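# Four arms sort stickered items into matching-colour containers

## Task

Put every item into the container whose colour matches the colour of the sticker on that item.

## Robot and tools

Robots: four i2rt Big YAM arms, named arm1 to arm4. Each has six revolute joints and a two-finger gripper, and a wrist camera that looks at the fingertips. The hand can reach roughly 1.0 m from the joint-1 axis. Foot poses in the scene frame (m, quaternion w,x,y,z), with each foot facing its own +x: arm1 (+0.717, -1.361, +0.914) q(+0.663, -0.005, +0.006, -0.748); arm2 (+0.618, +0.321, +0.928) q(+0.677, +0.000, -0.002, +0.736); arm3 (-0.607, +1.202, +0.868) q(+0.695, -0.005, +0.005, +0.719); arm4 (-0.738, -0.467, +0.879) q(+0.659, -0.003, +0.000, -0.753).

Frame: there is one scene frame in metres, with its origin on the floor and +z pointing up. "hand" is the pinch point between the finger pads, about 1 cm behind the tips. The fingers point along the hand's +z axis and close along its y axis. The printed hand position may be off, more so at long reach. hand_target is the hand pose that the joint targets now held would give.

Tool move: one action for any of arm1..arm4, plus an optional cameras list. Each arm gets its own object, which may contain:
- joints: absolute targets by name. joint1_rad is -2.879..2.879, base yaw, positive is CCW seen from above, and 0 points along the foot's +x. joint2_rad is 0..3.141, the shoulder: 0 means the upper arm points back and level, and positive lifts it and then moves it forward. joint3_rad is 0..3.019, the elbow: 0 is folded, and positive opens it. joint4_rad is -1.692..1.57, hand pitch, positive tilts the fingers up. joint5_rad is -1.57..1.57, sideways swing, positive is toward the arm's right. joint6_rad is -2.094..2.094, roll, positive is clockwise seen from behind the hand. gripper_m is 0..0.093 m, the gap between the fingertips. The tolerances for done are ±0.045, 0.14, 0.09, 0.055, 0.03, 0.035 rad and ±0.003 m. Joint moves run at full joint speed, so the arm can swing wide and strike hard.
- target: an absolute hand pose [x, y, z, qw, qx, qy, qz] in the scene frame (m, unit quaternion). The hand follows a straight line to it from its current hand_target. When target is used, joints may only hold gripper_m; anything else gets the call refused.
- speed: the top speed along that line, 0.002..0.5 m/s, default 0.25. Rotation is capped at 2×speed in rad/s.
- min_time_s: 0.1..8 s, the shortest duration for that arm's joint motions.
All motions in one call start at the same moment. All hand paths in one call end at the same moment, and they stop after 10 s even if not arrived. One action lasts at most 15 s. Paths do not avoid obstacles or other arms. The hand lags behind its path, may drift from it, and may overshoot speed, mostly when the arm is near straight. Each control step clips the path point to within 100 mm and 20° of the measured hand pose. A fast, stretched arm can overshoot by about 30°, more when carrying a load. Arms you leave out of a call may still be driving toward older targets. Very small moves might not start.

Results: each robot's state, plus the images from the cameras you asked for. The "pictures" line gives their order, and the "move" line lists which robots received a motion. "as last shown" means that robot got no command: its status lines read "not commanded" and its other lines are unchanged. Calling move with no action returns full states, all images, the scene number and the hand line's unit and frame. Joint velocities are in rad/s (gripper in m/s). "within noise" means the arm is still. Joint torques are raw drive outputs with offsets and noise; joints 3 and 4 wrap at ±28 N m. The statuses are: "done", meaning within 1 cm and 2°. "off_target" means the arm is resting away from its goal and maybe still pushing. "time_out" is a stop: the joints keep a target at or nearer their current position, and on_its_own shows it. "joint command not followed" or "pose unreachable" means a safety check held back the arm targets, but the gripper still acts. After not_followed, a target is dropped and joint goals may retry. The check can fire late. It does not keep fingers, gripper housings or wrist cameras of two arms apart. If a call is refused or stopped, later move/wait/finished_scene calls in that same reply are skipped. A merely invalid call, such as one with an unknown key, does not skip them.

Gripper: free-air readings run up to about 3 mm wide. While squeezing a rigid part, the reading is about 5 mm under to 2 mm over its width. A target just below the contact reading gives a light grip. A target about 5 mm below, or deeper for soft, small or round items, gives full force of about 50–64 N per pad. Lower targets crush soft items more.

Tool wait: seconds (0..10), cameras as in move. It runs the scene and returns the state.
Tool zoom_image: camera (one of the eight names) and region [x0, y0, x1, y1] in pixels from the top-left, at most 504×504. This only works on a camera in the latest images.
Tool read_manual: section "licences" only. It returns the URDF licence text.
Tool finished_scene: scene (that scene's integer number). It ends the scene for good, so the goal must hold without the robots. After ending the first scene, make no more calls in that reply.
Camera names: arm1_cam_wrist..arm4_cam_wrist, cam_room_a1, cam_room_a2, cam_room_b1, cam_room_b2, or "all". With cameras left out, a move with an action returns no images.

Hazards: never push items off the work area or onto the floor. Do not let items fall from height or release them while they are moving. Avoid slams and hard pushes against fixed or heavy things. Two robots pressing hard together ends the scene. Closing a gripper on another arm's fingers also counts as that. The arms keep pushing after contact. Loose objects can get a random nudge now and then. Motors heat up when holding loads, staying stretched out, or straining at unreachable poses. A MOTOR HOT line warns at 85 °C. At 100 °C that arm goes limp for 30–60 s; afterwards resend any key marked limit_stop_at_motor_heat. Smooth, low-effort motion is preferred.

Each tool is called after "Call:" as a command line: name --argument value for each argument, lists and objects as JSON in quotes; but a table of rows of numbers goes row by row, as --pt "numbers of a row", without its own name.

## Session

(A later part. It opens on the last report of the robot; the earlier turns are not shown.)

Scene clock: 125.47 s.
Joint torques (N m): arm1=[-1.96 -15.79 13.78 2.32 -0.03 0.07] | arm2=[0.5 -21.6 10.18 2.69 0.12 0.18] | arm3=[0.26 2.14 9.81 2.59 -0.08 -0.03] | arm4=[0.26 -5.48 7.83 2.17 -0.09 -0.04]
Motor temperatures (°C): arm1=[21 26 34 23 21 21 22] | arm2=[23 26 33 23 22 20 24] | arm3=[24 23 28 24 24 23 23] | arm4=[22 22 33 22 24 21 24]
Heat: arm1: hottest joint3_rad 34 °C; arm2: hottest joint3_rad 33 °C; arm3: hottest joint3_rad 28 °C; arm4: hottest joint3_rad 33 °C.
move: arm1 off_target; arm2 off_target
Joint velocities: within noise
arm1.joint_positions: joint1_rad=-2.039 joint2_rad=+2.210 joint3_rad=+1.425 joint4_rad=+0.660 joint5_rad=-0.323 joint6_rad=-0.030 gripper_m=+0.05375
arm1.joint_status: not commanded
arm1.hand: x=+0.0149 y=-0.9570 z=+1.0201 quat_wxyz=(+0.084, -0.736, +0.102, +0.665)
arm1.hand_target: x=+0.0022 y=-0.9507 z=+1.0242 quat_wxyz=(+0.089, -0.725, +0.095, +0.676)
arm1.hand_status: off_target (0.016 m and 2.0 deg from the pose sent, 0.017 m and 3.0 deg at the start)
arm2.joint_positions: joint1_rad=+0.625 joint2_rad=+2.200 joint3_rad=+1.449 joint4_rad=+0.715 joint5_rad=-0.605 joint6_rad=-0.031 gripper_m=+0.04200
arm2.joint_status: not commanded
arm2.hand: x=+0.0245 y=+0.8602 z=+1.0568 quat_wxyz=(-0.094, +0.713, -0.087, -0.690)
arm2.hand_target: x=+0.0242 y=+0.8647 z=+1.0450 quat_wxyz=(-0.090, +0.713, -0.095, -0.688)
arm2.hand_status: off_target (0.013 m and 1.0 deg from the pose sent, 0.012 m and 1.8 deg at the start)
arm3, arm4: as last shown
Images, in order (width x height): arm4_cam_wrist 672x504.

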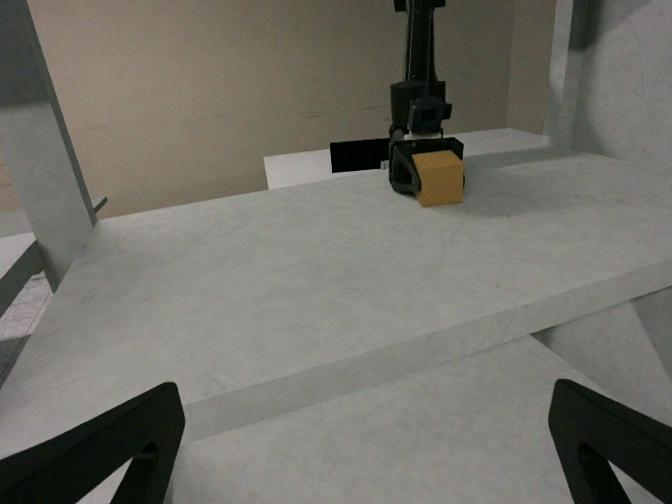

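Call:
move --arm1 '{"joints":{"gripper_m":0.075}}' --arm2 '{"joints":{"gripper_m":0.062}}'

Call:
move --arm1 '{"target":[0.42,-1.063,1.10,0.089,-0.725,0.0954,0.676],"speed":0.25}' --arm2 '{"target":[0.42,0.76,1.10,0.089,-0.725,0.0954,0.676],"speed":0.25}'

Call:
move --arm3 '{"target":[-0.086,0.896,1.085,0.676,0.0954,0.725,-0.089],"speed":0.2}' --arm4 '{"target":[-0.051,-0.962,1.065,0.676,0.0954,0.725,-0.089],"speed":0.2}' --cameras '["arm1_cam_wrist","arm2_cam_wrist","arm3_cam_wrist","arm4_cam_wrist"]'

Scene clock: 137.63 s.
Joint torques (N m): arm1=[-1.49 -16.56 13.08 2.36 -0.01 0.01] | arm2=[0.32 -21.6 10.15 2.71 0.11 0.18] | arm3=[0.32 2.08 9.83 2.55 -0.08 -0.02] | arm4=[0.09 -5.42 7.72 2.13 -0.08 -0.04]
Motor temperatures (°C): arm1=[21 26 35 23 21 21 22] | arm2=[23 27 33 23 22 20 24] | arm3=[24 23 29 24 24 23 23] | arm4=[22 22 32 22 24 21 24]
Heat: arm1: hottest joint3_rad 35 °C; arm2: hottest joint3_rad 33 °C; arm3: hottest joint3_rad 29 °C; arm4: hottest joint3_rad 32 °C.
move: arm1 done; arm2 done
Joint velocities: within noise
arm1.joint_positions: joint1_rad=-2.039 joint2_rad=+2.214 joint3_rad=+1.432 joint4_rad=+0.660 joint5_rad=-0.323 joint6_rad=-0.030 gripper_m=+0.07495
arm1.joint_status: all done
arm1.hand: x=+0.0133 y=-0.9559 z=+1.0207 quat_wxyz=(+0.085, -0.734, +0.101, +0.666)
arm1.hand_target: x=+0.0022 y=-0.9507 z=+1.0242 quat_wxyz=(+0.089, -0.725, +0.096, +0.676)
arm1.hand_status: not commanded
arm2.joint_positions: joint1_rad=+0.625 joint2_rad=+2.200 joint3_rad=+1.449 joint4_rad=+0.715 joint5_rad=-0.605 joint6_rad=-0.030 gripper_m=+0.06193
arm2.joint_status: all done
arm2.hand: x=+0.0245 y=+0.8602 z=+1.0568 quat_wxyz=(-0.094, +0.713, -0.087, -0.690)
arm2.hand_target: x=+0.0242 y=+0.8647 z=+1.0452 quat_wxyz=(-0.091, +0.713, -0.095, -0.688)
arm2.hand_status: not commanded
arm3, arm4: as last shown
pictures: none

Scene clock: 140.27 s.
Joint torques (N m): arm1=[-2.43 -3.96 7.69 1.2 -0.11 -0.06] | arm2=[1.14 -13.74 6.71 1.44 -0.35 -0.08] | arm3=[0.26 1.9 9.84 2.58 -0.08 -0.02] | arm4=[0.03 -5.54 7.66 2.11 -0.07 -0.03]
Motor temperatures (°C): arm1=[21 26 34 23 21 21 22] | arm2=[23 27 32 23 22 20 24] | arm3=[24 23 29 24 24 23 23] | arm4=[22 22 32 23 24 21 24]
Heat: arm1: hottest joint3_rad 34 °C; arm2: hottest joint3_rad 32 °C; arm3: hottest joint3_rad 29 °C; arm4: hottest joint3_rad 32 °C.
move: arm1 done; arm2 done
Joint velocities: within noise
arm1.joint_positions: joint1_rad=-2.534 joint2_rad=+1.308 joint3_rad=+0.360 joint4_rad=+0.828 joint5_rad=-0.819 joint6_rad=-0.085 gripper_m=+0.07496
arm1.joint_status: not commanded
arm1.hand: x=+0.4196 y=-1.0640 z=+1.0998 quat_wxyz=(+0.087, -0.724, +0.097, +0.678)
arm1.hand_target: x=+0.4200 y=-1.0630 z=+1.1000 quat_wxyz=(+0.089, -0.725, +0.095, +0.676)
arm1.hand_status: done (0.001 m and 0.3 deg from the pose sent, 0.428 m and 1.8 deg at the start)
arm2.joint_positions: joint1_rad=-0.015 joint2_rad=+1.606 joint3_rad=+0.662 joint4_rad=+0.756 joint5_rad=-1.223 joint6_rad=-0.172 gripper_m=+0.06193
arm2.joint_status: not commanded
arm2.hand: x=+0.4230 y=+0.7659 z=+1.1013 quat_wxyz=(-0.093, +0.723, -0.100, -0.678)
arm2.hand_target: x=+0.4201 y=+0.7601 z=+1.1000 quat_wxyz=(-0.089, +0.725, -0.095, -0.676)
arm2.hand_status: done (0.007 m and 0.7 deg from the pose sent, 0.410 m and 2.4 deg at the start)
arm3, arm4: as last shown
pictures: none

Scene clock: 143.03 s.
Joint torques (N m): arm1=[-2.37 -4.25 7.77 1.18 -0.11 -0.04] | arm2=[1.2 -13.74 6.71 1.44 -0.36 -0.08] | arm3=[2.08 -12.92 10.44 1.52 -0.11 -0.13] | arm4=[0.09 -21.89 11.47 1.1 -0.08 -0.1]
Motor temperatures (°C): arm1=[21 26 34 23 21 21 22] | arm2=[23 27 32 23 22 20 24] | arm3=[24 23 29 24 24 23 23] | arm4=[22 22 32 22 24 21 24]
Heat: arm1: hottest joint3_rad 34 °C; arm2: hottest joint3_rad 32 °C; arm3: hottest joint3_rad 29 °C; arm4: hottest joint3_rad 32 °C.
move: arm3 off_target; arm4 off_target
Joint velocities: within noise
arm1: as last shown
arm1.hand: x=+0.4196 y=-1.0640 z=+1.0998 quat_wxyz=(+0.088, -0.724, +0.097, +0.678)
arm2.joint_positions: joint1_rad=-0.015 joint2_rad=+1.606 joint3_rad=+0.662 joint4_rad=+0.756 joint5_rad=-1.223 joint6_rad=-0.173 gripper_m=+0.06193
arm2.joint_status: not commanded
arm2.hand: x=+0.4230 y=+0.7659 z=+1.1013 quat_wxyz=(-0.093, +0.723, -0.099, -0.677)
arm2.hand_target: x=+0.4201 y=+0.7601 z=+1.1001 quat_wxyz=(-0.089, +0.725, -0.095, -0.676)
arm2.hand_status: not commanded
arm3.joint_positions: joint1_rad=-2.262 joint2_rad=+1.595 joint3_rad=+0.758 joint4_rad=+0.730 joint5_rad=-0.377 joint6_rad=-0.009 gripper_m=+0.09400
arm3.joint_status: not commanded
arm3.hand: x=-0.1015 y=+0.8960 z=+1.0712 quat_wxyz=(-0.667, -0.109, -0.731, +0.088)
arm3.hand_target: x=-0.0868 y=+0.8965 z=+1.0850 quat_wxyz=(-0.676, -0.096, -0.725, +0.089)
arm3.hand_status: off_target (0.021 m and 2.0 deg from the pose sent, 0.302 m and 19.6 deg at the start)
arm4.joint_positions: joint1_rad=+0.996 joint2_rad=+2.135 joint3_rad=+1.550 joint4_rad=+0.498 joint5_rad=-0.449 joint6_rad=-0.013 gripper_m=+0.09398
arm4.joint_status: not commanded
arm4.hand: x=-0.0578 y=-0.9491 z=+1.0604 quat_wxyz=(-0.673, -0.102, -0.728, +0.080)
arm4.hand_target: x=-0.0519 y=-0.9613 z=+1.0650 quat_wxyz=(-0.676, -0.096, -0.725, +0.089)
arm4.hand_status: off_target (0.015 m and 1.4 deg from the pose sent, 0.424 m and 10.1 deg at the start)
Images, in order (width x height): arm1_cam_wrist 672x504, arm2_cam_wrist 672x504, arm3_cam_wrist 672x504, arm4_cam_wrist 672x504.

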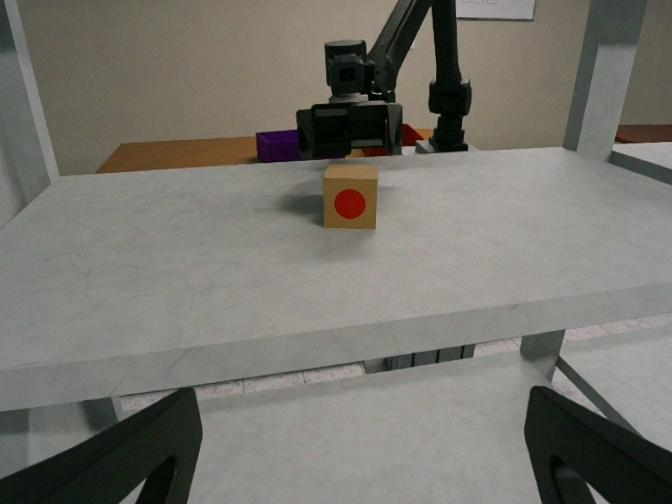

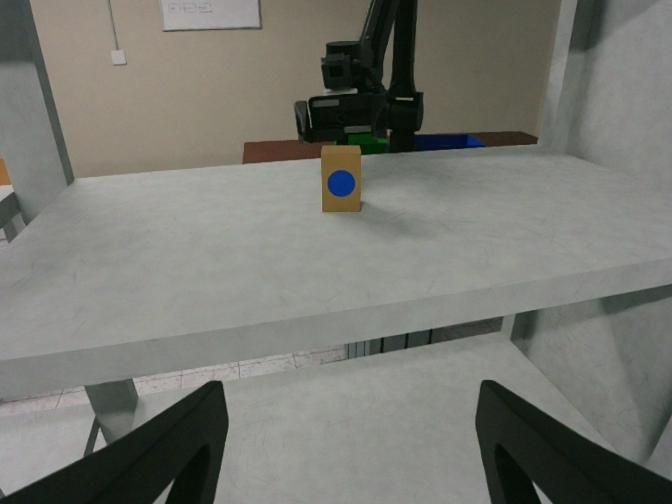

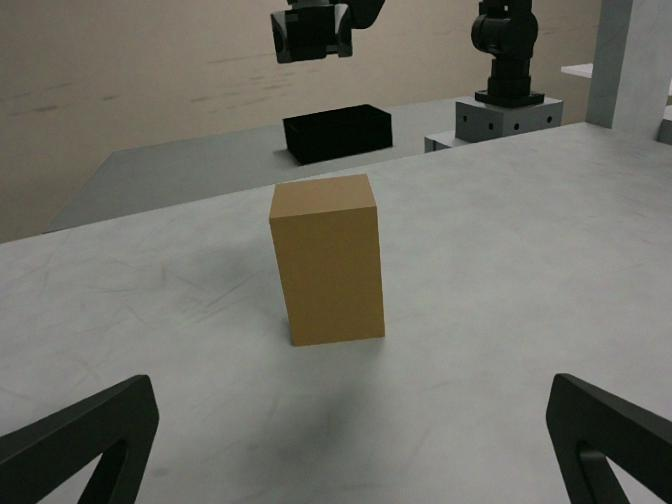

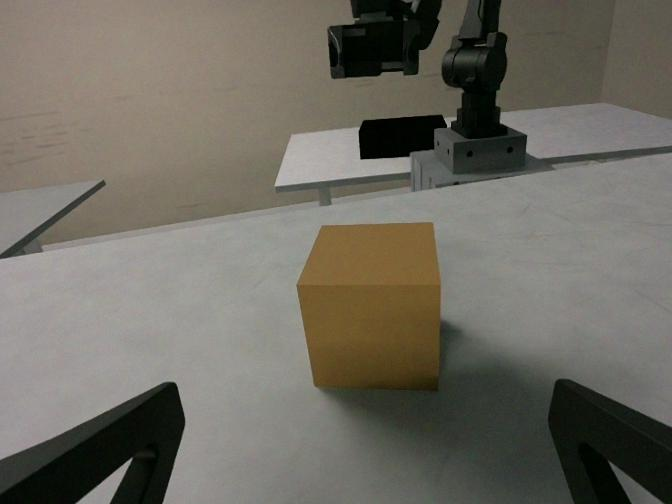

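Call:
move --arm3 '{"target":[0.013,0.8775,1.075,0.676,0.0954,0.725,-0.089],"speed":0.15}' --arm4 '{"target":[0.046,-0.984,1.038,0.676,0.0954,0.725,-0.089],"speed":0.15}' --cameras '["arm3_cam_wrist","arm4_cam_wrist"]'

Scene clock: 151.60 s.
Joint torques (N m): arm1=[-2.32 -4.31 7.82 1.22 -0.12 -0.06] | arm2=[1.26 -13.8 6.71 1.46 -0.36 -0.07] | arm3=[1.85 -16.67 11.08 1.52 0.11 -0.07] | arm4=[0.73 -25.17 12.38 0.96 0.11 -0.02]
Motor temperatures (°C): arm1=[21 26 33 23 21 21 22] | arm2=[23 27 31 23 22 20 24] | arm3=[24 23 29 24 24 23 23] | arm4=[22 23 34 22 24 21 24]
Heat: arm1: hottest joint3_rad 33 °C; arm2: hottest joint3_rad 31 °C; arm3: hottest joint3_rad 29 °C; arm4: hottest joint3_rad 34 °C.
move: arm3 off_target; arm4 off_target
Joint velocities: within noise
arm1, arm2: as last shown
arm3.joint_positions: joint1_rad=-2.175 joint2_rad=+1.804 joint3_rad=+1.021 joint4_rad=+0.678 joint5_rad=-0.299 joint6_rad=-0.009 gripper_m=+0.09400
arm3.joint_status: not commanded
arm3.hand: x=-0.0026 y=+0.8784 z=+1.0615 quat_wxyz=(-0.667, -0.103, -0.733, +0.088)
arm3.hand_target: x=+0.0121 y=+0.8781 z=+1.0752 quat_wxyz=(-0.676, -0.095, -0.725, +0.089)
arm3.hand_status: off_target (0.021 m and 1.6 deg from the pose sent, 0.116 m and 2.0 deg at the start)
arm4.joint_positions: joint1_rad=+1.050 joint2_rad=+2.388 joint3_rad=+1.956 joint4_rad=+0.350 joint5_rad=-0.394 joint6_rad=-0.016 gripper_m=+0.09398
arm4.joint_status: not commanded
arm4.hand: x=+0.0376 y=-0.9762 z=+1.0383 quat_wxyz=(-0.673, -0.099, -0.728, +0.084)
arm4.hand_target: x=+0.0448 y=-0.9834 z=+1.0380 quat_wxyz=(-0.676, -0.096, -0.725, +0.089)
arm4.hand_status: off_target (0.011 m and 0.8 deg from the pose sent, 0.112 m and 1.3 deg at the start)
Images, in order (width x height): arm3_cam_wrist 672x504, arm4_cam_wrist 672x504.

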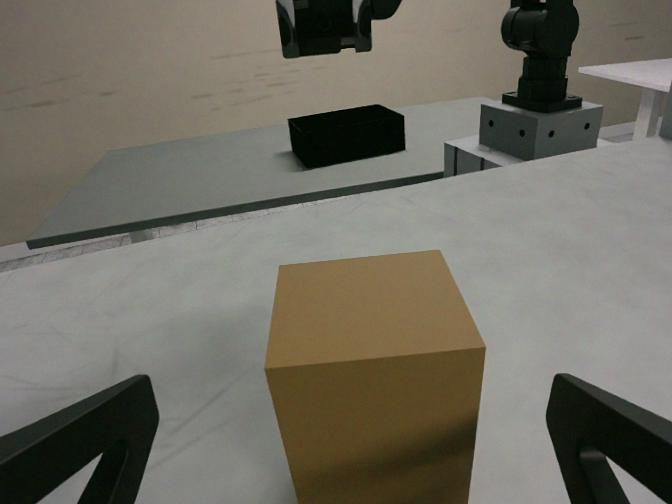

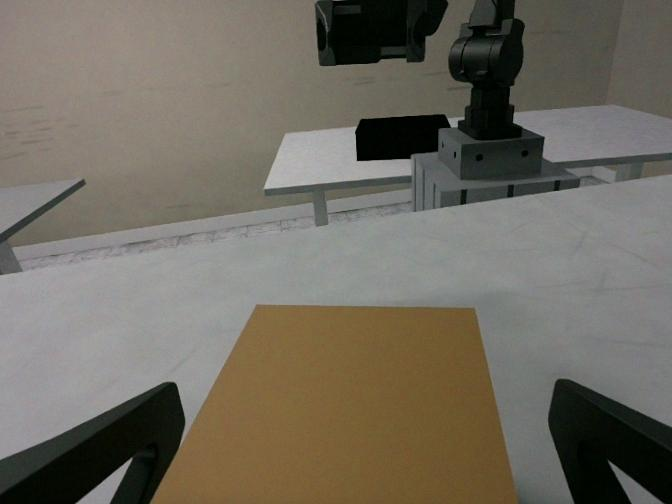

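Call:
move --arm3 '{"target":[0.026,0.874,1.073,0.676,0.0954,0.725,-0.089],"speed":0.1}' --arm4 '{"joints":{"gripper_m":0.046}}'

Call:
move --arm3 '{"joints":{"gripper_m":0.034}}' --cameras '["arm3_cam_wrist","arm4_cam_wrist"]'

Scene clock: 157.37 s.
Joint torques (N m): arm1=[-1.44 -4.72 7.88 1.46 -0.11 -0.04] | arm2=[1.2 -13.68 6.76 1.47 -0.35 -0.08] | arm3=[2.02 -16.97 11.33 1.54 0.1 -0.05] | arm4=[0.67 -25.52 12.29 1.06 0.11 -0.01]
Motor temperatures (°C): arm1=[21 26 33 23 21 21 22] | arm2=[23 27 31 22 22 20 23] | arm3=[24 24 30 24 24 23 23] | arm4=[22 24 34 22 24 21 24]
Heat: arm1: hottest joint3_rad 33 °C; arm2: hottest joint3_rad 31 °C; arm3: hottest joint3_rad 30 °C; arm4: hottest joint3_rad 34 °C.
move: arm3 off_target; arm4 off_target
Joint velocities: within noise
arm1, arm2: as last shown
arm3.joint_positions: joint1_rad=-2.171 joint2_rad=+1.829 joint3_rad=+1.058 joint4_rad=+0.669 joint5_rad=-0.291 joint6_rad=-0.009 gripper_m=+0.09400
arm3.joint_status: not commanded
arm3.hand: x=+0.0084 y=+0.8731 z=+1.0609 quat_wxyz=(-0.667, -0.104, -0.732, +0.089)
arm3.hand_target: x=+0.0250 y=+0.8748 z=+1.0731 quat_wxyz=(-0.676, -0.095, -0.725, +0.089)
arm3.hand_status: off_target (0.021 m and 1.6 deg from the pose sent, 0.031 m and 1.6 deg at the start)
arm4.joint_positions: joint1_rad=+1.050 joint2_rad=+2.388 joint3_rad=+1.958 joint4_rad=+0.349 joint5_rad=-0.393 joint6_rad=-0.017 gripper_m=+0.05395
arm4.joint_status: gripper_m off_target (ended at +0.05398, target +0.04600)
arm4.hand: x=+0.0378 y=-0.9765 z=+1.0388 quat_wxyz=(-0.673, -0.099, -0.728, +0.085)
arm4.hand_target: x=+0.0448 y=-0.9834 z=+1.0380 quat_wxyz=(-0.676, -0.096, -0.725, +0.089)
arm4.hand_status: not commanded
pictures: none

Scene clock: 158.00 s.
Joint torques (N m): arm1=[-1.79 -4.78 7.94 1.17 -0.1 -0.07] | arm2=[1.26 -13.8 6.72 1.44 -0.35 -0.07] | arm3=[2.02 -16.91 11.33 1.52 0.05 -0.06] | arm4=[0.67 -25.35 12.3 1.09 0.11 0]
Motor temperatures (°C): arm1=[21 26 33 23 21 21 22] | arm2=[23 27 31 22 22 20 23] | arm3=[24 24 30 24 24 23 23] | arm4=[22 24 35 22 24 21 24]
Heat: arm1: hottest joint3_rad 33 °C; arm2: hottest joint3_rad 31 °C; arm3: hottest joint3_rad 30 °C; arm4: hottest joint3_rad 35 °C.
move: arm3 off_target
Joint velocities: within noise
arm1, arm2, arm4: as last shown
arm3.joint_positions: joint1_rad=-2.171 joint2_rad=+1.829 joint3_rad=+1.058 joint4_rad=+0.669 joint5_rad=-0.290 joint6_rad=-0.009 gripper_m=+0.04431
arm3.joint_status: gripper_m off_target (ended at +0.04434, target +0.03400)
arm3.hand: x=+0.0084 y=+0.8729 z=+1.0609 quat_wxyz=(-0.667, -0.104, -0.732, +0.090)
arm3.hand_target: x=+0.0249 y=+0.8747 z=+1.0731 quat_wxyz=(-0.676, -0.096, -0.725, +0.089)
arm3.hand_status: not commanded
Images, in order (width x height): arm3_cam_wrist 672x504, arm4_cam_wrist 672x504.

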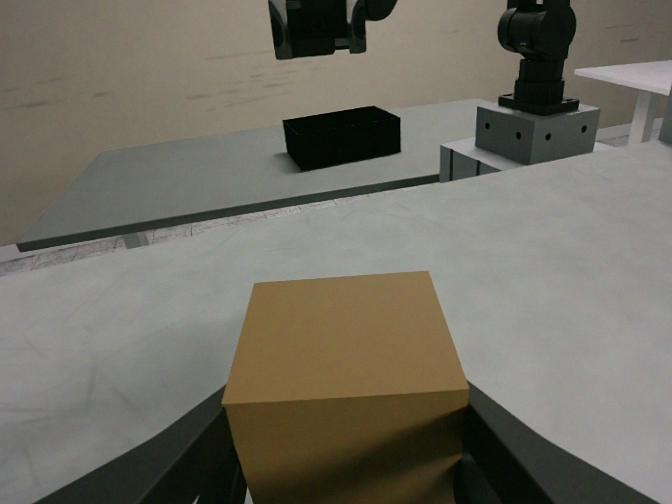

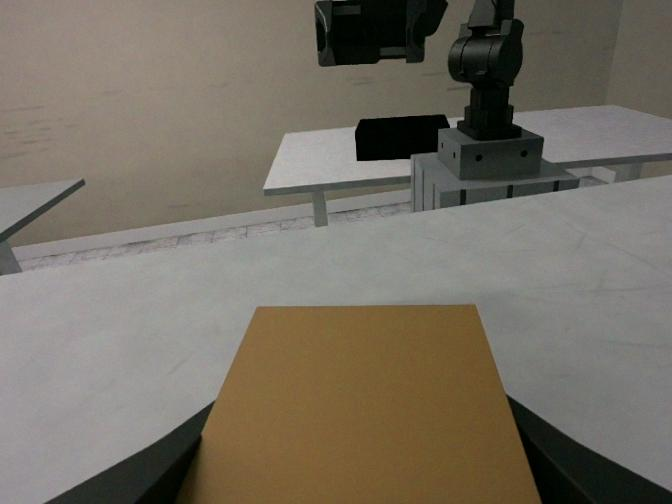

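Call:
move --arm3 '{"target":[0.022,0.875,1.13,0.676,0.0954,0.725,-0.089],"speed":0.2}' --arm4 '{"target":[0.040,-0.982,1.12,0.676,0.0954,0.725,-0.089],"speed":0.2}'

Call:
move --arm3 '{"target":[-0.40,0.98,1.14,0.676,0.0954,0.725,-0.089],"speed":0.3}' --arm4 '{"target":[-0.40,-0.86,1.14,0.676,0.0954,0.725,-0.089],"speed":0.3}'

Call:
move --arm3 '{"joints":{"joint1_rad":1.0,"joint2_rad":0.8,"joint3_rad":1.43,"joint4_rad":-1.4,"joint5_rad":0,"joint6_rad":0},"min_time_s":4}' --arm4 '{"joints":{"joint1_rad":-1.6,"joint2_rad":0.8,"joint3_rad":1.43,"joint4_rad":-1.4,"joint5_rad":0,"joint6_rad":0},"min_time_s":4}'

Call:
move --arm3 '{"target":[-1.081,1.552,1.0,0,-0.707,0.707,0],"speed":0.3}' --arm4 '{"target":[-1.31,-0.385,1.0,0,1,0,0],"speed":0.3}' --cameras '["arm3_cam_wrist","arm4_cam_wrist"]'

Scene clock: 188.93 s.
Joint torques (N m): arm1=[-1.79 -4.78 7.83 1.24 -0.13 -0.06] | arm2=[1.26 -13.8 6.74 1.47 -0.35 -0.09] | arm3=[1.96 -18.67 12.08 1.66 -0.09 -0.07] | arm4=[0.5 -29.68 12.82 1.1 -0.01 -0.01]
Motor temperatures (°C): arm1=[21 25 31 23 21 21 22] | arm2=[23 27 29 22 22 20 23] | arm3=[24 24 29 24 24 23 24] | arm4=[22 28 40 22 24 21 26]
Heat: arm1: hottest joint3_rad 31 °C; arm2: hottest joint3_rad 29 °C; arm3: hottest joint3_rad 29 °C; arm4: hottest joint3_rad 40 °C.
move: arm3 off_target; arm4 off_target
Joint velocities: within noise
arm1, arm2: as last shown
arm3.joint_positions: joint1_rad=-2.171 joint2_rad=+1.747 joint3_rad=+1.091 joint4_rad=+0.528 joint5_rad=-0.290 joint6_rad=-0.009 gripper_m=+0.04430
arm3.joint_status: not commanded
arm3.hand: x=+0.0074 y=+0.8740 z=+1.1001 quat_wxyz=(-0.658, -0.108, -0.740, +0.086)
arm3.hand_target: x=+0.0203 y=+0.8759 z=+1.1302 quat_wxyz=(-0.676, -0.096, -0.725, +0.089)
arm3.hand_status: off_target (0.033 m and 3.0 deg from the pose sent, 0.070 m and 1.6 deg at the start)
arm4.joint_positions: joint1_rad=+1.050 joint2_rad=+2.325 joint3_rad=+1.965 joint4_rad=+0.220 joint5_rad=-0.393 joint6_rad=-0.017 gripper_m=+0.05395
arm4.joint_status: not commanded
arm4.hand: x=+0.0339 y=-0.9732 z=+1.0697 quat_wxyz=(-0.654, -0.109, -0.745, +0.074)
arm4.hand_target: x=+0.0367 y=-0.9798 z=+1.1198 quat_wxyz=(-0.676, -0.095, -0.725, +0.089)
arm4.hand_status: off_target (0.051 m and 4.1 deg from the pose sent, 0.081 m and 0.8 deg at the start)
pictures: none

Scene clock: 191.47 s.
Joint torques (N m): arm1=[-2.2 -4.25 7.87 1.09 -0.1 -0.05] | arm2=[1.26 -13.8 6.71 1.44 -0.36 -0.08] | arm3=[1.38 -0.44 9.63 1.42 0.02 -0.15] | arm4=[0.85 -11.46 7.98 1.4 -0.14 -0.11]
Motor temperatures (°C): arm1=[21 25 31 23 21 21 22] | arm2=[23 27 29 22 22 20 23] | arm3=[24 24 29 24 24 23 24] | arm4=[22 28 40 22 24 21 26]
Heat: arm1: hottest joint3_rad 31 °C; arm2: hottest joint3_rad 29 °C; arm3: hottest joint3_rad 29 °C; arm4: hottest joint3_rad 40 °C.
move: arm3 off_target; arm4 done
Joint velocities: within noise
arm1, arm2: as last shown
arm3.joint_positions: joint1_rad=-2.886 joint2_rad=+0.511 joint3_rad=+0.295 joint4_rad=+0.074 joint5_rad=-0.911 joint6_rad=-0.096 gripper_m=+0.04429
arm3.joint_status: not commanded
arm3.hand: x=-0.3968 y=+0.9801 z=+1.1382 quat_wxyz=(-0.667, -0.135, -0.723, +0.122)
arm3.hand_target: x=-0.3974 y=+0.9806 z=+1.1400 quat_wxyz=(-0.667, -0.132, -0.722, +0.127)
arm3.hand_status: off_target (0.004 m and 6.0 deg from the pose sent, 0.423 m and 3.0 deg at the start; a joint's target at an end of its range on 30 of 76 steps)
arm4.joint_positions: joint1_rad=+0.579 joint2_rad=+1.378 joint3_rad=+0.701 joint4_rad=+0.556 joint5_rad=-0.851 joint6_rad=-0.058 gripper_m=+0.05395
arm4.joint_status: not commanded
arm4.hand: x=-0.4032 y=-0.8619 z=+1.1321 quat_wxyz=(-0.672, -0.110, -0.728, +0.082)
arm4.hand_target: x=-0.4000 y=-0.8599 z=+1.1399 quat_wxyz=(-0.676, -0.095, -0.725, +0.089)
arm4.hand_status: done (0.009 m and 1.9 deg from the pose sent, 0.454 m and 4.1 deg at the start)
pictures: none

Scene clock: 195.93 s.
Joint torques (N m): arm1=[-2.32 -4.37 7.72 1.31 -0.12 -0.05] | arm2=[1.26 -13.8 6.71 1.47 -0.35 -0.08] | arm3=[1.9 -1.49 12.68 1.13 0.14 0.03] | arm4=[0.91 -2.08 11.25 0.77 0.18 0.17]
Motor temperatures (°C): arm1=[21 25 31 23 21 21 22] | arm2=[23 27 29 22 22 20 23] | arm3=[24 24 30 24 24 23 24] | arm4=[22 28 40 22 24 21 26]
Heat: arm1: hottest joint3_rad 31 °C; arm2: hottest joint3_rad 29 °C; arm3: hottest joint3_rad 30 °C; arm4: hottest joint3_rad 40 °C.
move: arm3 done; arm4 done
Joint velocities: within noise
arm1, arm2: as last shown
arm3.joint_positions: joint1_rad=+0.990 joint2_rad=+0.793 joint3_rad=+1.379 joint4_rad=-1.395 joint5_rad=-0.003 joint6_rad=-0.008 gripper_m=+0.04429
arm3.joint_status: all done
arm3.hand: x=-0.8588 y=+1.3617 z=+1.3448 quat_wxyz=(-0.095, +0.896, -0.249, -0.356)
arm3.hand_target: x=-0.8597 y=+1.3595 z=+1.3670 quat_wxyz=(-0.097, +0.889, -0.246, -0.374)
arm3.hand_status: not commanded
arm4.joint_positions: joint1_rad=-1.599 joint2_rad=+0.801 joint3_rad=+1.383 joint4_rad=-1.391 joint5_rad=-0.002 joint6_rad=-0.014 gripper_m=+0.05396
arm4.joint_status: all done
arm4.hand: x=-1.0294 y=-0.4171 z=+1.3603 quat_wxyz=(+0.030, -0.925, +0.069, +0.372)
arm4.hand_target: x=-1.0252 y=-0.4171 z=+1.3823 quat_wxyz=(+0.030, -0.917, +0.075, +0.391)
arm4.hand_status: not commanded
pictures: none

Scene clock: 198.90 s.
Joint torques (N m): arm1=[-1.79 -4.13 7.8 1.4 -0.13 -0.06] | arm2=[1.2 -13.86 6.74 1.43 -0.34 -0.08] | arm3=[0.62 -21.95 12.23 -0.55 0.03 -0.01] | arm4=[1.49 -20.07 11.15 -0.42 0.16 -0.07]
Motor temperatures (°C): arm1=[21 25 31 23 21 21 22] | arm2=[23 27 29 22 22 20 23] | arm3=[24 24 30 24 24 23 24] | arm4=[22 27 40 22 24 21 26]
Heat: arm1: hottest joint3_rad 31 °C; arm2: hottest joint3_rad 29 °C; arm3: hottest joint3_rad 30 °C; arm4: hottest joint3_rad 40 °C.
move: arm3 off_target; arm4 off_target
Joint velocities: within noise
arm1.joint_positions: joint1_rad=-2.534 joint2_rad=+1.308 joint3_rad=+0.360 joint4_rad=+0.828 joint5_rad=-0.819 joint6_rad=-0.085 gripper_m=+0.07496
arm1.joint_status: not commanded
arm1.hand: x=+0.4196 y=-1.0640 z=+1.0998 quat_wxyz=(+0.088, -0.724, +0.097, +0.678)
arm1.hand_target: x=+0.4200 y=-1.0630 z=+1.1000 quat_wxyz=(+0.089, -0.725, +0.095, +0.676)
arm1.hand_status: not commanded
arm2: as last shown
arm3.joint_positions: joint1_rad=+0.918 joint2_rad=+1.917 joint3_rad=+1.645 joint4_rad=-1.342 joint5_rad=+0.013 joint6_rad=+0.933 gripper_m=+0.04429
arm3.joint_status: not commanded
arm3.hand: x=-1.0714 y=+1.5370 z=+0.9755 quat_wxyz=(-0.005, +0.714, -0.700, +0.026)
arm3.hand_target: x=-1.0800 y=+1.5513 z=+1.0003 quat_wxyz=(+0.000, +0.707, -0.707, +0.000)
arm3.hand_status: off_target (0.030 m and 3.3 deg from the pose sent, 0.452 m and 71.9 deg at the start)
arm4.joint_positions: joint1_rad=-1.584 joint2_rad=+1.905 joint3_rad=+1.588 joint4_rad=-1.299 joint5_rad=+0.001 joint6_rad=-0.124 gripper_m=+0.05396
arm4.joint_status: not commanded
arm4.hand: x=-1.2935 y=-0.3840 z=+0.9806 quat_wxyz=(-0.005, -1.000, +0.011, -0.020)
arm4.hand_target: x=-1.3090 y=-0.3853 z=+1.0001 quat_wxyz=(+0.000, -1.000, +0.000, +0.000)
arm4.hand_status: off_target (0.025 m and 2.7 deg from the pose sent, 0.458 m and 44.6 deg at the start)
Images, in order (width x height): arm3_cam_wrist 672x504, arm4_cam_wrist 672x504.

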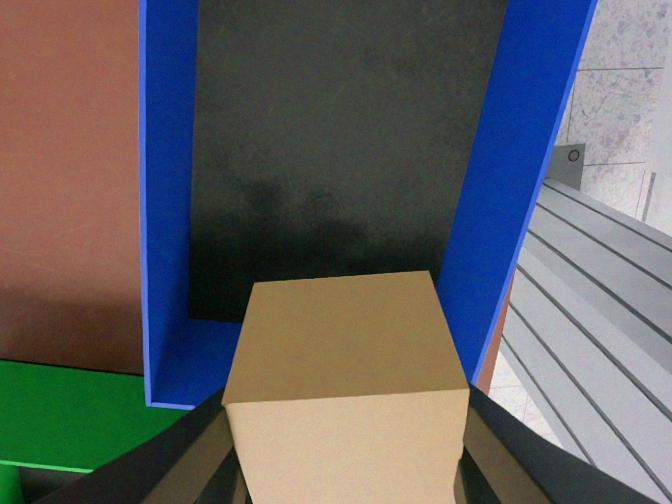

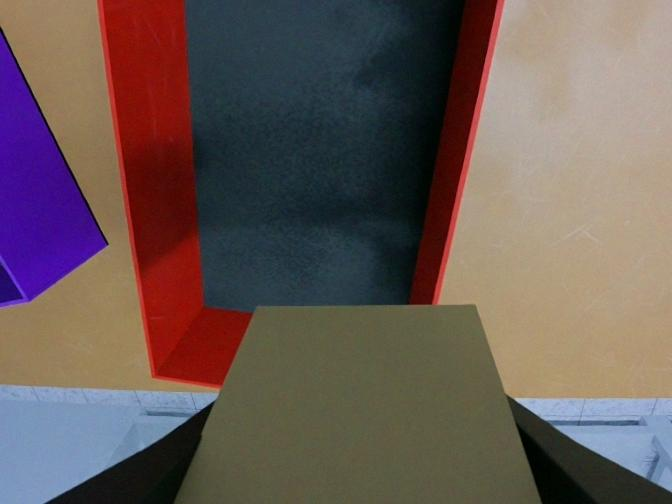

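Call:
move --arm3 '{"target":[-1.09,1.598,0.81,0,-0.707,0.707,0],"speed":0.2}' --arm4 '{"target":[-1.348,-0.415,0.775,0,1,0,0],"speed":0.2}'

Call:
move --arm3 '{"target":[-1.09,1.598,0.788,0,-0.707,0.707,0],"speed":0.08}' --arm4 '{"target":[-1.348,-0.415,0.748,0,1,0,0],"speed":0.08}' --cameras '["arm3_cam_wrist","arm4_cam_wrist"]'

Scene clock: 208.00 s.
Joint torques (N m): arm1=[-2.49 -4.66 7.95 1.21 -0.11 -0.06] | arm2=[1.2 -13.74 6.72 1.46 -0.35 -0.09] | arm3=[0.56 -23.47 7.77 0.2 0.04 -0.12] | arm4=[1.44 -22.18 8.1 0.28 0.15 0.18]
Motor temperatures (°C): arm1=[21 25 31 23 21 21 22] | arm2=[23 27 29 22 22 20 23] | arm3=[24 24 31 23 24 23 24] | arm4=[22 27 40 22 24 21 26]
Heat: arm1: hottest joint3_rad 31 °C; arm2: hottest joint3_rad 29 °C; arm3: hottest joint3_rad 31 °C; arm4: hottest joint3_rad 40 °C.
move: arm3 off_target; arm4 off_target
Joint velocities: within noise
arm1: as last shown
arm2.joint_positions: joint1_rad=-0.015 joint2_rad=+1.606 joint3_rad=+0.662 joint4_rad=+0.756 joint5_rad=-1.223 joint6_rad=-0.173 gripper_m=+0.06193
arm2.joint_status: not commanded
arm2.hand: x=+0.4230 y=+0.7659 z=+1.1013 quat_wxyz=(-0.093, +0.723, -0.099, -0.677)
arm2.hand_target: x=+0.4201 y=+0.7601 z=+1.1001 quat_wxyz=(-0.089, +0.725, -0.095, -0.676)
arm2.hand_status: not commanded
arm3.joint_positions: joint1_rad=+0.865 joint2_rad=+2.196 joint3_rad=+1.627 joint4_rad=-1.013 joint5_rad=+0.013 joint6_rad=+0.895 gripper_m=+0.04429
arm3.joint_status: not commanded
arm3.hand: x=-1.0890 y=+1.5877 z=+0.8058 quat_wxyz=(-0.002, +0.709, -0.705, +0.010)
arm3.hand_target: x=-1.0899 y=+1.5980 z=+0.8101 quat_wxyz=(+0.000, +0.707, -0.707, +0.000)
arm3.hand_status: off_target (0.011 m and 1.2 deg from the pose sent, 0.177 m and 3.3 deg at the start)
arm4.joint_positions: joint1_rad=-1.527 joint2_rad=+2.253 joint3_rad=+1.551 joint4_rad=-0.909 joint5_rad=+0.001 joint6_rad=-0.098 gripper_m=+0.05396
arm4.joint_status: not commanded
arm4.hand: x=-1.3310 y=-0.4137 z=+0.7689 quat_wxyz=(-0.003, -1.000, -0.004, -0.018)
arm4.hand_target: x=-1.3476 y=-0.4151 z=+0.7754 quat_wxyz=(+0.000, -1.000, +0.000, +0.000)
arm4.hand_status: off_target (0.018 m and 2.1 deg from the pose sent, 0.215 m and 2.7 deg at the start)
pictures: none

Scene clock: 209.03 s.
Joint torques (N m): arm1=[-1.73 -4.6 7.84 1.14 -0.16 -0.05] | arm2=[1.2 -13.74 6.69 1.46 -0.35 -0.09] | arm3=[0.73 -22.48 7.2 0.28 0.01 -0.12] | arm4=[1.55 -21.42 8.16 0.4 0.15 0.18]
Motor temperatures (°C): arm1=[21 25 31 23 21 21 22] | arm2=[23 27 29 22 22 20 23] | arm3=[24 25 31 23 24 23 24] | arm4=[22 27 40 22 24 21 26]
Heat: arm1: hottest joint3_rad 31 °C; arm2: hottest joint3_rad 29 °C; arm3: hottest joint3_rad 31 °C; arm4: hottest joint3_rad 40 °C.
move: arm3 done; arm4 off_target
Joint velocities: within noise
arm1, arm2: as last shown
arm3.joint_positions: joint1_rad=+0.865 joint2_rad=+2.215 joint3_rad=+1.627 joint4_rad=-0.974 joint5_rad=+0.013 joint6_rad=+0.895 gripper_m=+0.04429
arm3.joint_status: not commanded
arm3.hand: x=-1.0937 y=+1.5913 z=+0.7945 quat_wxyz=(-0.001, +0.709, -0.705, +0.000)
arm3.hand_target: x=-1.0899 y=+1.5979 z=+0.7882 quat_wxyz=(+0.000, +0.707, -0.707, +0.000)
arm3.hand_status: done (0.010 m and 0.3 deg from the pose sent, 0.021 m and 1.2 deg at the start)
arm4.joint_positions: joint1_rad=-1.527 joint2_rad=+2.283 joint3_rad=+1.551 joint4_rad=-0.864 joint5_rad=+0.001 joint6_rad=-0.098 gripper_m=+0.05396
arm4.joint_status: not commanded
arm4.hand: x=-1.3346 y=-0.4134 z=+0.7512 quat_wxyz=(-0.003, -1.000, -0.004, -0.010)
arm4.hand_target: x=-1.3477 y=-0.4151 z=+0.7483 quat_wxyz=(+0.000, -1.000, +0.000, +0.000)
arm4.hand_status: off_target (0.014 m and 1.3 deg from the pose sent, 0.027 m and 2.1 deg at the start)
Images, in order (width x height): arm3_cam_wrist 672x504, arm4_cam_wrist 672x504.

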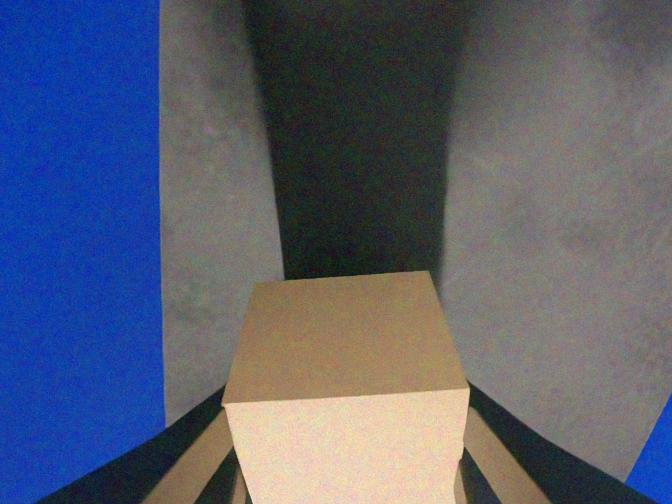

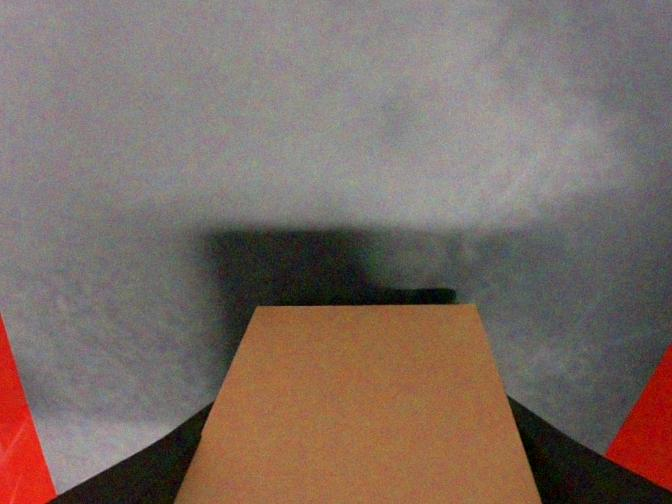

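Call:
move --arm3 '{"target":[-1.09,1.598,0.770,0,-0.707,0.707,0],"speed":0.06}' --arm4 '{"target":[-1.348,-0.415,0.731,0,1,0,0],"speed":0.06}' --cameras '["arm3_cam_wrist","arm4_cam_wrist"]'

Scene clock: 213.57 s.
Joint torques (N m): arm1=[-2.2 -4.37 7.94 1.21 -0.07 -0.05] | arm2=[1.32 -13.8 6.68 1.47 -0.35 -0.09] | arm3=[0.56 -22.3 6.78 0.31 0.02 -0.11] | arm4=[1.26 -19.6 8.08 0.88 0.16 0.17]
Motor temperatures (°C): arm1=[21 25 31 23 21 21 22] | arm2=[23 27 29 22 22 20 23] | arm3=[24 25 31 23 24 23 24] | arm4=[22 27 39 22 24 21 26]
Heat: arm1: hottest joint3_rad 31 °C; arm2: hottest joint3_rad 29 °C; arm3: hottest joint3_rad 31 °C; arm4: hottest joint3_rad 39 °C.
move: arm3 done; arm4 off_target
Joint velocities: within noise
arm1, arm2: as last shown
arm3.joint_positions: joint1_rad=+0.865 joint2_rad=+2.244 joint3_rad=+1.627 joint4_rad=-0.943 joint5_rad=+0.013 joint6_rad=+0.895 gripper_m=+0.04429
arm3.joint_status: not commanded
arm3.hand: x=-1.0950 y=+1.5921 z=+0.7769 quat_wxyz=(-0.001, +0.709, -0.705, -0.001)
arm3.hand_target: x=-1.0899 y=+1.5979 z=+0.7700 quat_wxyz=(+0.000, +0.707, -0.707, +0.000)
arm3.hand_status: done (0.010 m and 0.3 deg from the pose sent, 0.026 m and 0.3 deg at the start)
arm4.joint_positions: joint1_rad=-1.527 joint2_rad=+2.291 joint3_rad=+1.551 joint4_rad=-0.847 joint5_rad=+0.001 joint6_rad=-0.098 gripper_m=+0.05396
arm4.joint_status: not commanded
arm4.hand: x=-1.3370 y=-0.4132 z=+0.7467 quat_wxyz=(-0.002, -1.000, -0.004, -0.006)
arm4.hand_target: x=-1.3471 y=-0.4151 z=+0.7314 quat_wxyz=(+0.000, -1.000, +0.000, +0.000)
arm4.hand_status: off_target (0.019 m and 0.8 deg from the pose sent, 0.024 m and 1.3 deg at the start)
Images, in order (width x height): arm3_cam_wrist 672x504, arm4_cam_wrist 672x504.

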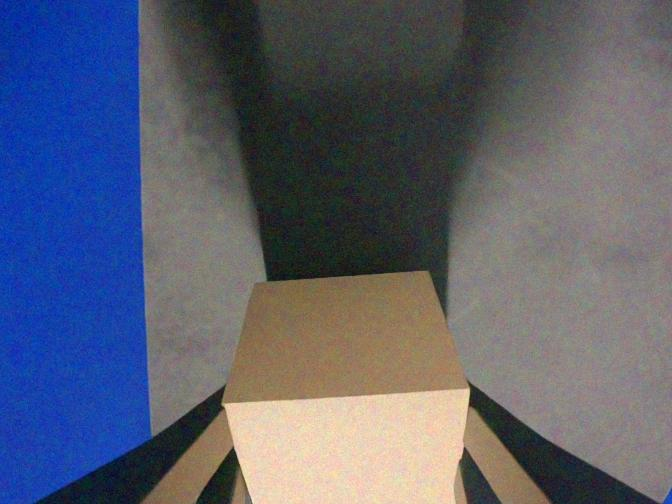

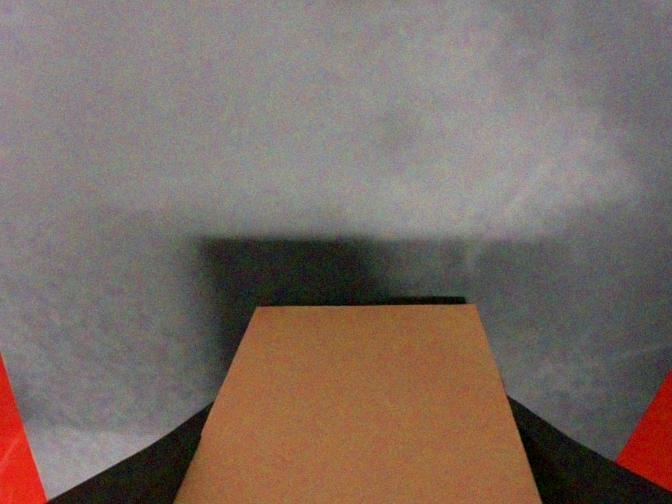

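Call:
move --arm3 '{"target":[-1.09,1.598,0.756,0,-0.707,0.707,0],"speed":0.06}' --arm4 '{"joints":{"gripper_m":0.075}}' --cameras '["arm3_cam_wrist"]'

Scene clock: 218.20 s.
Joint torques (N m): arm1=[-1.96 -4.89 7.91 1.24 -0.09 -0.06] | arm2=[1.26 -13.8 6.68 1.47 -0.35 -0.08] | arm3=[0.5 -20.84 6.43 0.58 0.08 -0.1] | arm4=[1.26 -19.43 8.13 0.47 0.16 0.19]
Motor temperatures (°C): arm1=[21 25 31 23 21 21 22] | arm2=[23 27 29 22 22 20 23] | arm3=[24 25 31 23 24 23 24] | arm4=[22 27 39 22 24 21 26]
Heat: arm1: hottest joint3_rad 31 °C; arm2: hottest joint3_rad 29 °C; arm3: hottest joint3_rad 31 °C; arm4: hottest joint3_rad 39 °C.
move: arm3 off_target; arm4 done
Joint velocities: within noise
arm1, arm2: as last shown
arm3.joint_positions: joint1_rad=+0.865 joint2_rad=+2.246 joint3_rad=+1.627 joint4_rad=-0.923 joint5_rad=+0.011 joint6_rad=+0.892 gripper_m=+0.04429
arm3.joint_status: not commanded
arm3.hand: x=-1.0987 y=+1.5946 z=+0.7758 quat_wxyz=(+0.001, +0.710, -0.704, -0.010)
arm3.hand_target: x=-1.0896 y=+1.5976 z=+0.7565 quat_wxyz=(+0.000, +0.707, -0.707, +0.000)
arm3.hand_status: off_target (0.022 m and 1.2 deg from the pose sent, 0.022 m and 0.3 deg at the start)
arm4.joint_positions: joint1_rad=-1.527 joint2_rad=+2.293 joint3_rad=+1.551 joint4_rad=-0.841 joint5_rad=+0.001 joint6_rad=-0.097 gripper_m=+0.07491
arm4.joint_status: all done
arm4.hand: x=-1.3378 y=-0.4131 z=+0.7456 quat_wxyz=(-0.002, -1.000, -0.004, -0.004)
arm4.hand_target: x=-1.3471 y=-0.4151 z=+0.7315 quat_wxyz=(+0.000, -1.000, +0.000, +0.000)
arm4.hand_status: not commanded
Images, in order (width x height): arm3_cam_wrist 672x504.

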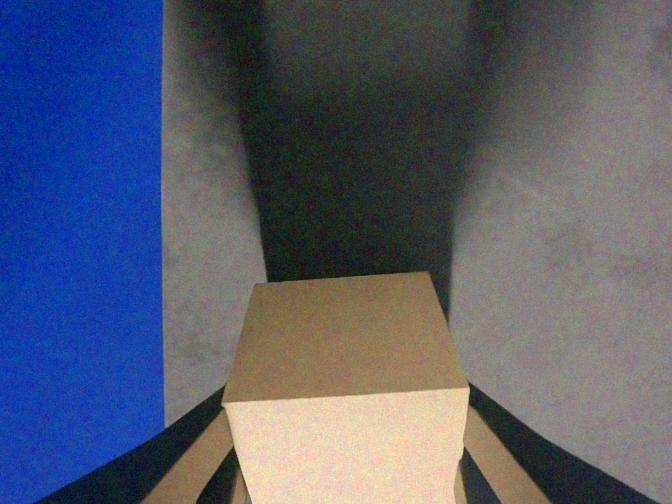

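Contact. Release and raise.

Call:
move --arm3 '{"joints":{"gripper_m":0.062}}' --arm4 '{"target":[-1.33,-0.41,0.98,0,1,0,0],"speed":0.2}'

Call:
move --arm3 '{"target":[-1.08,1.59,0.98,0,-0.707,0.707,0],"speed":0.2}' --cameras '["arm3_cam_wrist","arm4_cam_wrist"]'

Scene clock: 223.07 s.
Joint torques (N m): arm1=[-2.61 -4.72 7.73 1.06 -0.12 -0.08] | arm2=[1.26 -13.8 6.69 1.44 -0.35 -0.08] | arm3=[0.67 -22.24 6.39 0.32 0.06 -0.1] | arm4=[0.67 -21.01 10.13 -0.42 0.14 0.08]
Motor temperatures (°C): arm1=[21 25 31 23 21 21 22] | arm2=[23 27 29 22 22 20 23] | arm3=[24 25 30 23 24 23 24] | arm4=[22 27 38 22 24 21 26]
Heat: arm1: hottest joint3_rad 31 °C; arm2: hottest joint3_rad 29 °C; arm3: hottest joint3_rad 30 °C; arm4: hottest joint3_rad 38 °C.
move: arm3 done; arm4 off_target
Joint velocities: within noise
arm1, arm2: as last shown
arm3.joint_positions: joint1_rad=+0.864 joint2_rad=+2.260 joint3_rad=+1.627 joint4_rad=-0.918 joint5_rad=+0.011 joint6_rad=+0.892 gripper_m=+0.06195
arm3.joint_status: all done
arm3.hand: x=-1.0965 y=+1.5938 z=+0.7669 quat_wxyz=(+0.000, +0.709, -0.705, -0.005)
arm3.hand_target: x=-1.0897 y=+1.5975 z=+0.7565 quat_wxyz=(+0.000, +0.707, -0.707, +0.000)
arm3.hand_status: not commanded
arm4.joint_positions: joint1_rad=-1.527 joint2_rad=+1.963 joint3_rad=+1.640 joint4_rad=-1.277 joint5_rad=+0.001 joint6_rad=-0.097 gripper_m=+0.07491
arm4.joint_status: not commanded
arm4.hand: x=-1.3196 y=-0.4139 z=+0.9673 quat_wxyz=(-0.003, -1.000, -0.004, -0.012)
arm4.hand_target: x=-1.3295 y=-0.4100 z=+0.9801 quat_wxyz=(+0.000, -1.000, +0.000, +0.000)
arm4.hand_status: off_target (0.017 m and 1.5 deg from the pose sent, 0.235 m and 0.7 deg at the start)
pictures: none

Scene clock: 224.90 s.
Joint torques (N m): arm1=[-2.08 -4.66 7.68 1.25 -0.13 -0.06] | arm2=[1.26 -13.74 6.71 1.46 -0.35 -0.09] | arm3=[0.79 -21.71 11.38 -0.54 0.08 -0.07] | arm4=[0.56 -21.07 10.19 -0.42 0.16 0.08]
Motor temperatures (°C): arm1=[21 25 31 23 21 21 22] | arm2=[23 27 29 22 22 20 23] | arm3=[24 25 30 23 24 23 24] | arm4=[22 27 38 22 24 21 26]
Heat: arm1: hottest joint3_rad 31 °C; arm2: hottest joint3_rad 29 °C; arm3: hottest joint3_rad 30 °C; arm4: hottest joint3_rad 38 °C.
move: arm3 off_target
Joint velocities: within noise
arm1, arm2, arm4: as last shown
arm3.joint_positions: joint1_rad=+0.864 joint2_rad=+1.979 joint3_rad=+1.717 joint4_rad=-1.330 joint5_rad=+0.011 joint6_rad=+0.892 gripper_m=+0.06196
arm3.joint_status: not commanded
arm3.hand: x=-1.0736 y=+1.5781 z=+0.9659 quat_wxyz=(-0.002, +0.709, -0.705, +0.016)
arm3.hand_target: x=-1.0795 y=+1.5896 z=+0.9802 quat_wxyz=(+0.000, +0.707, -0.707, +0.000)
arm3.hand_status: off_target (0.020 m and 1.8 deg from the pose sent, 0.214 m and 0.6 deg at the start)
Images, in order (width x height): arm3_cam_wrist 672x504, arm4_cam_wrist 672x504.

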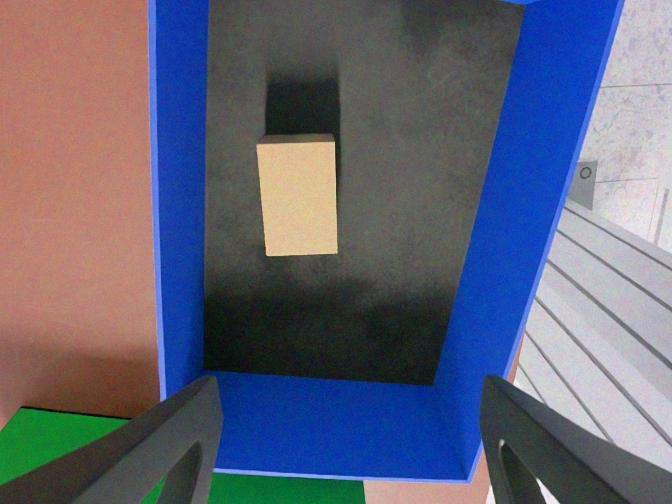

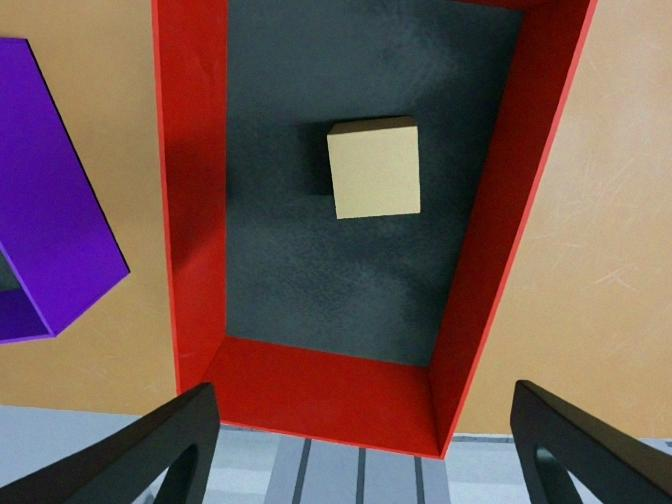

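Call:
finished_scene --scene 2

The scene is finished: the task was done.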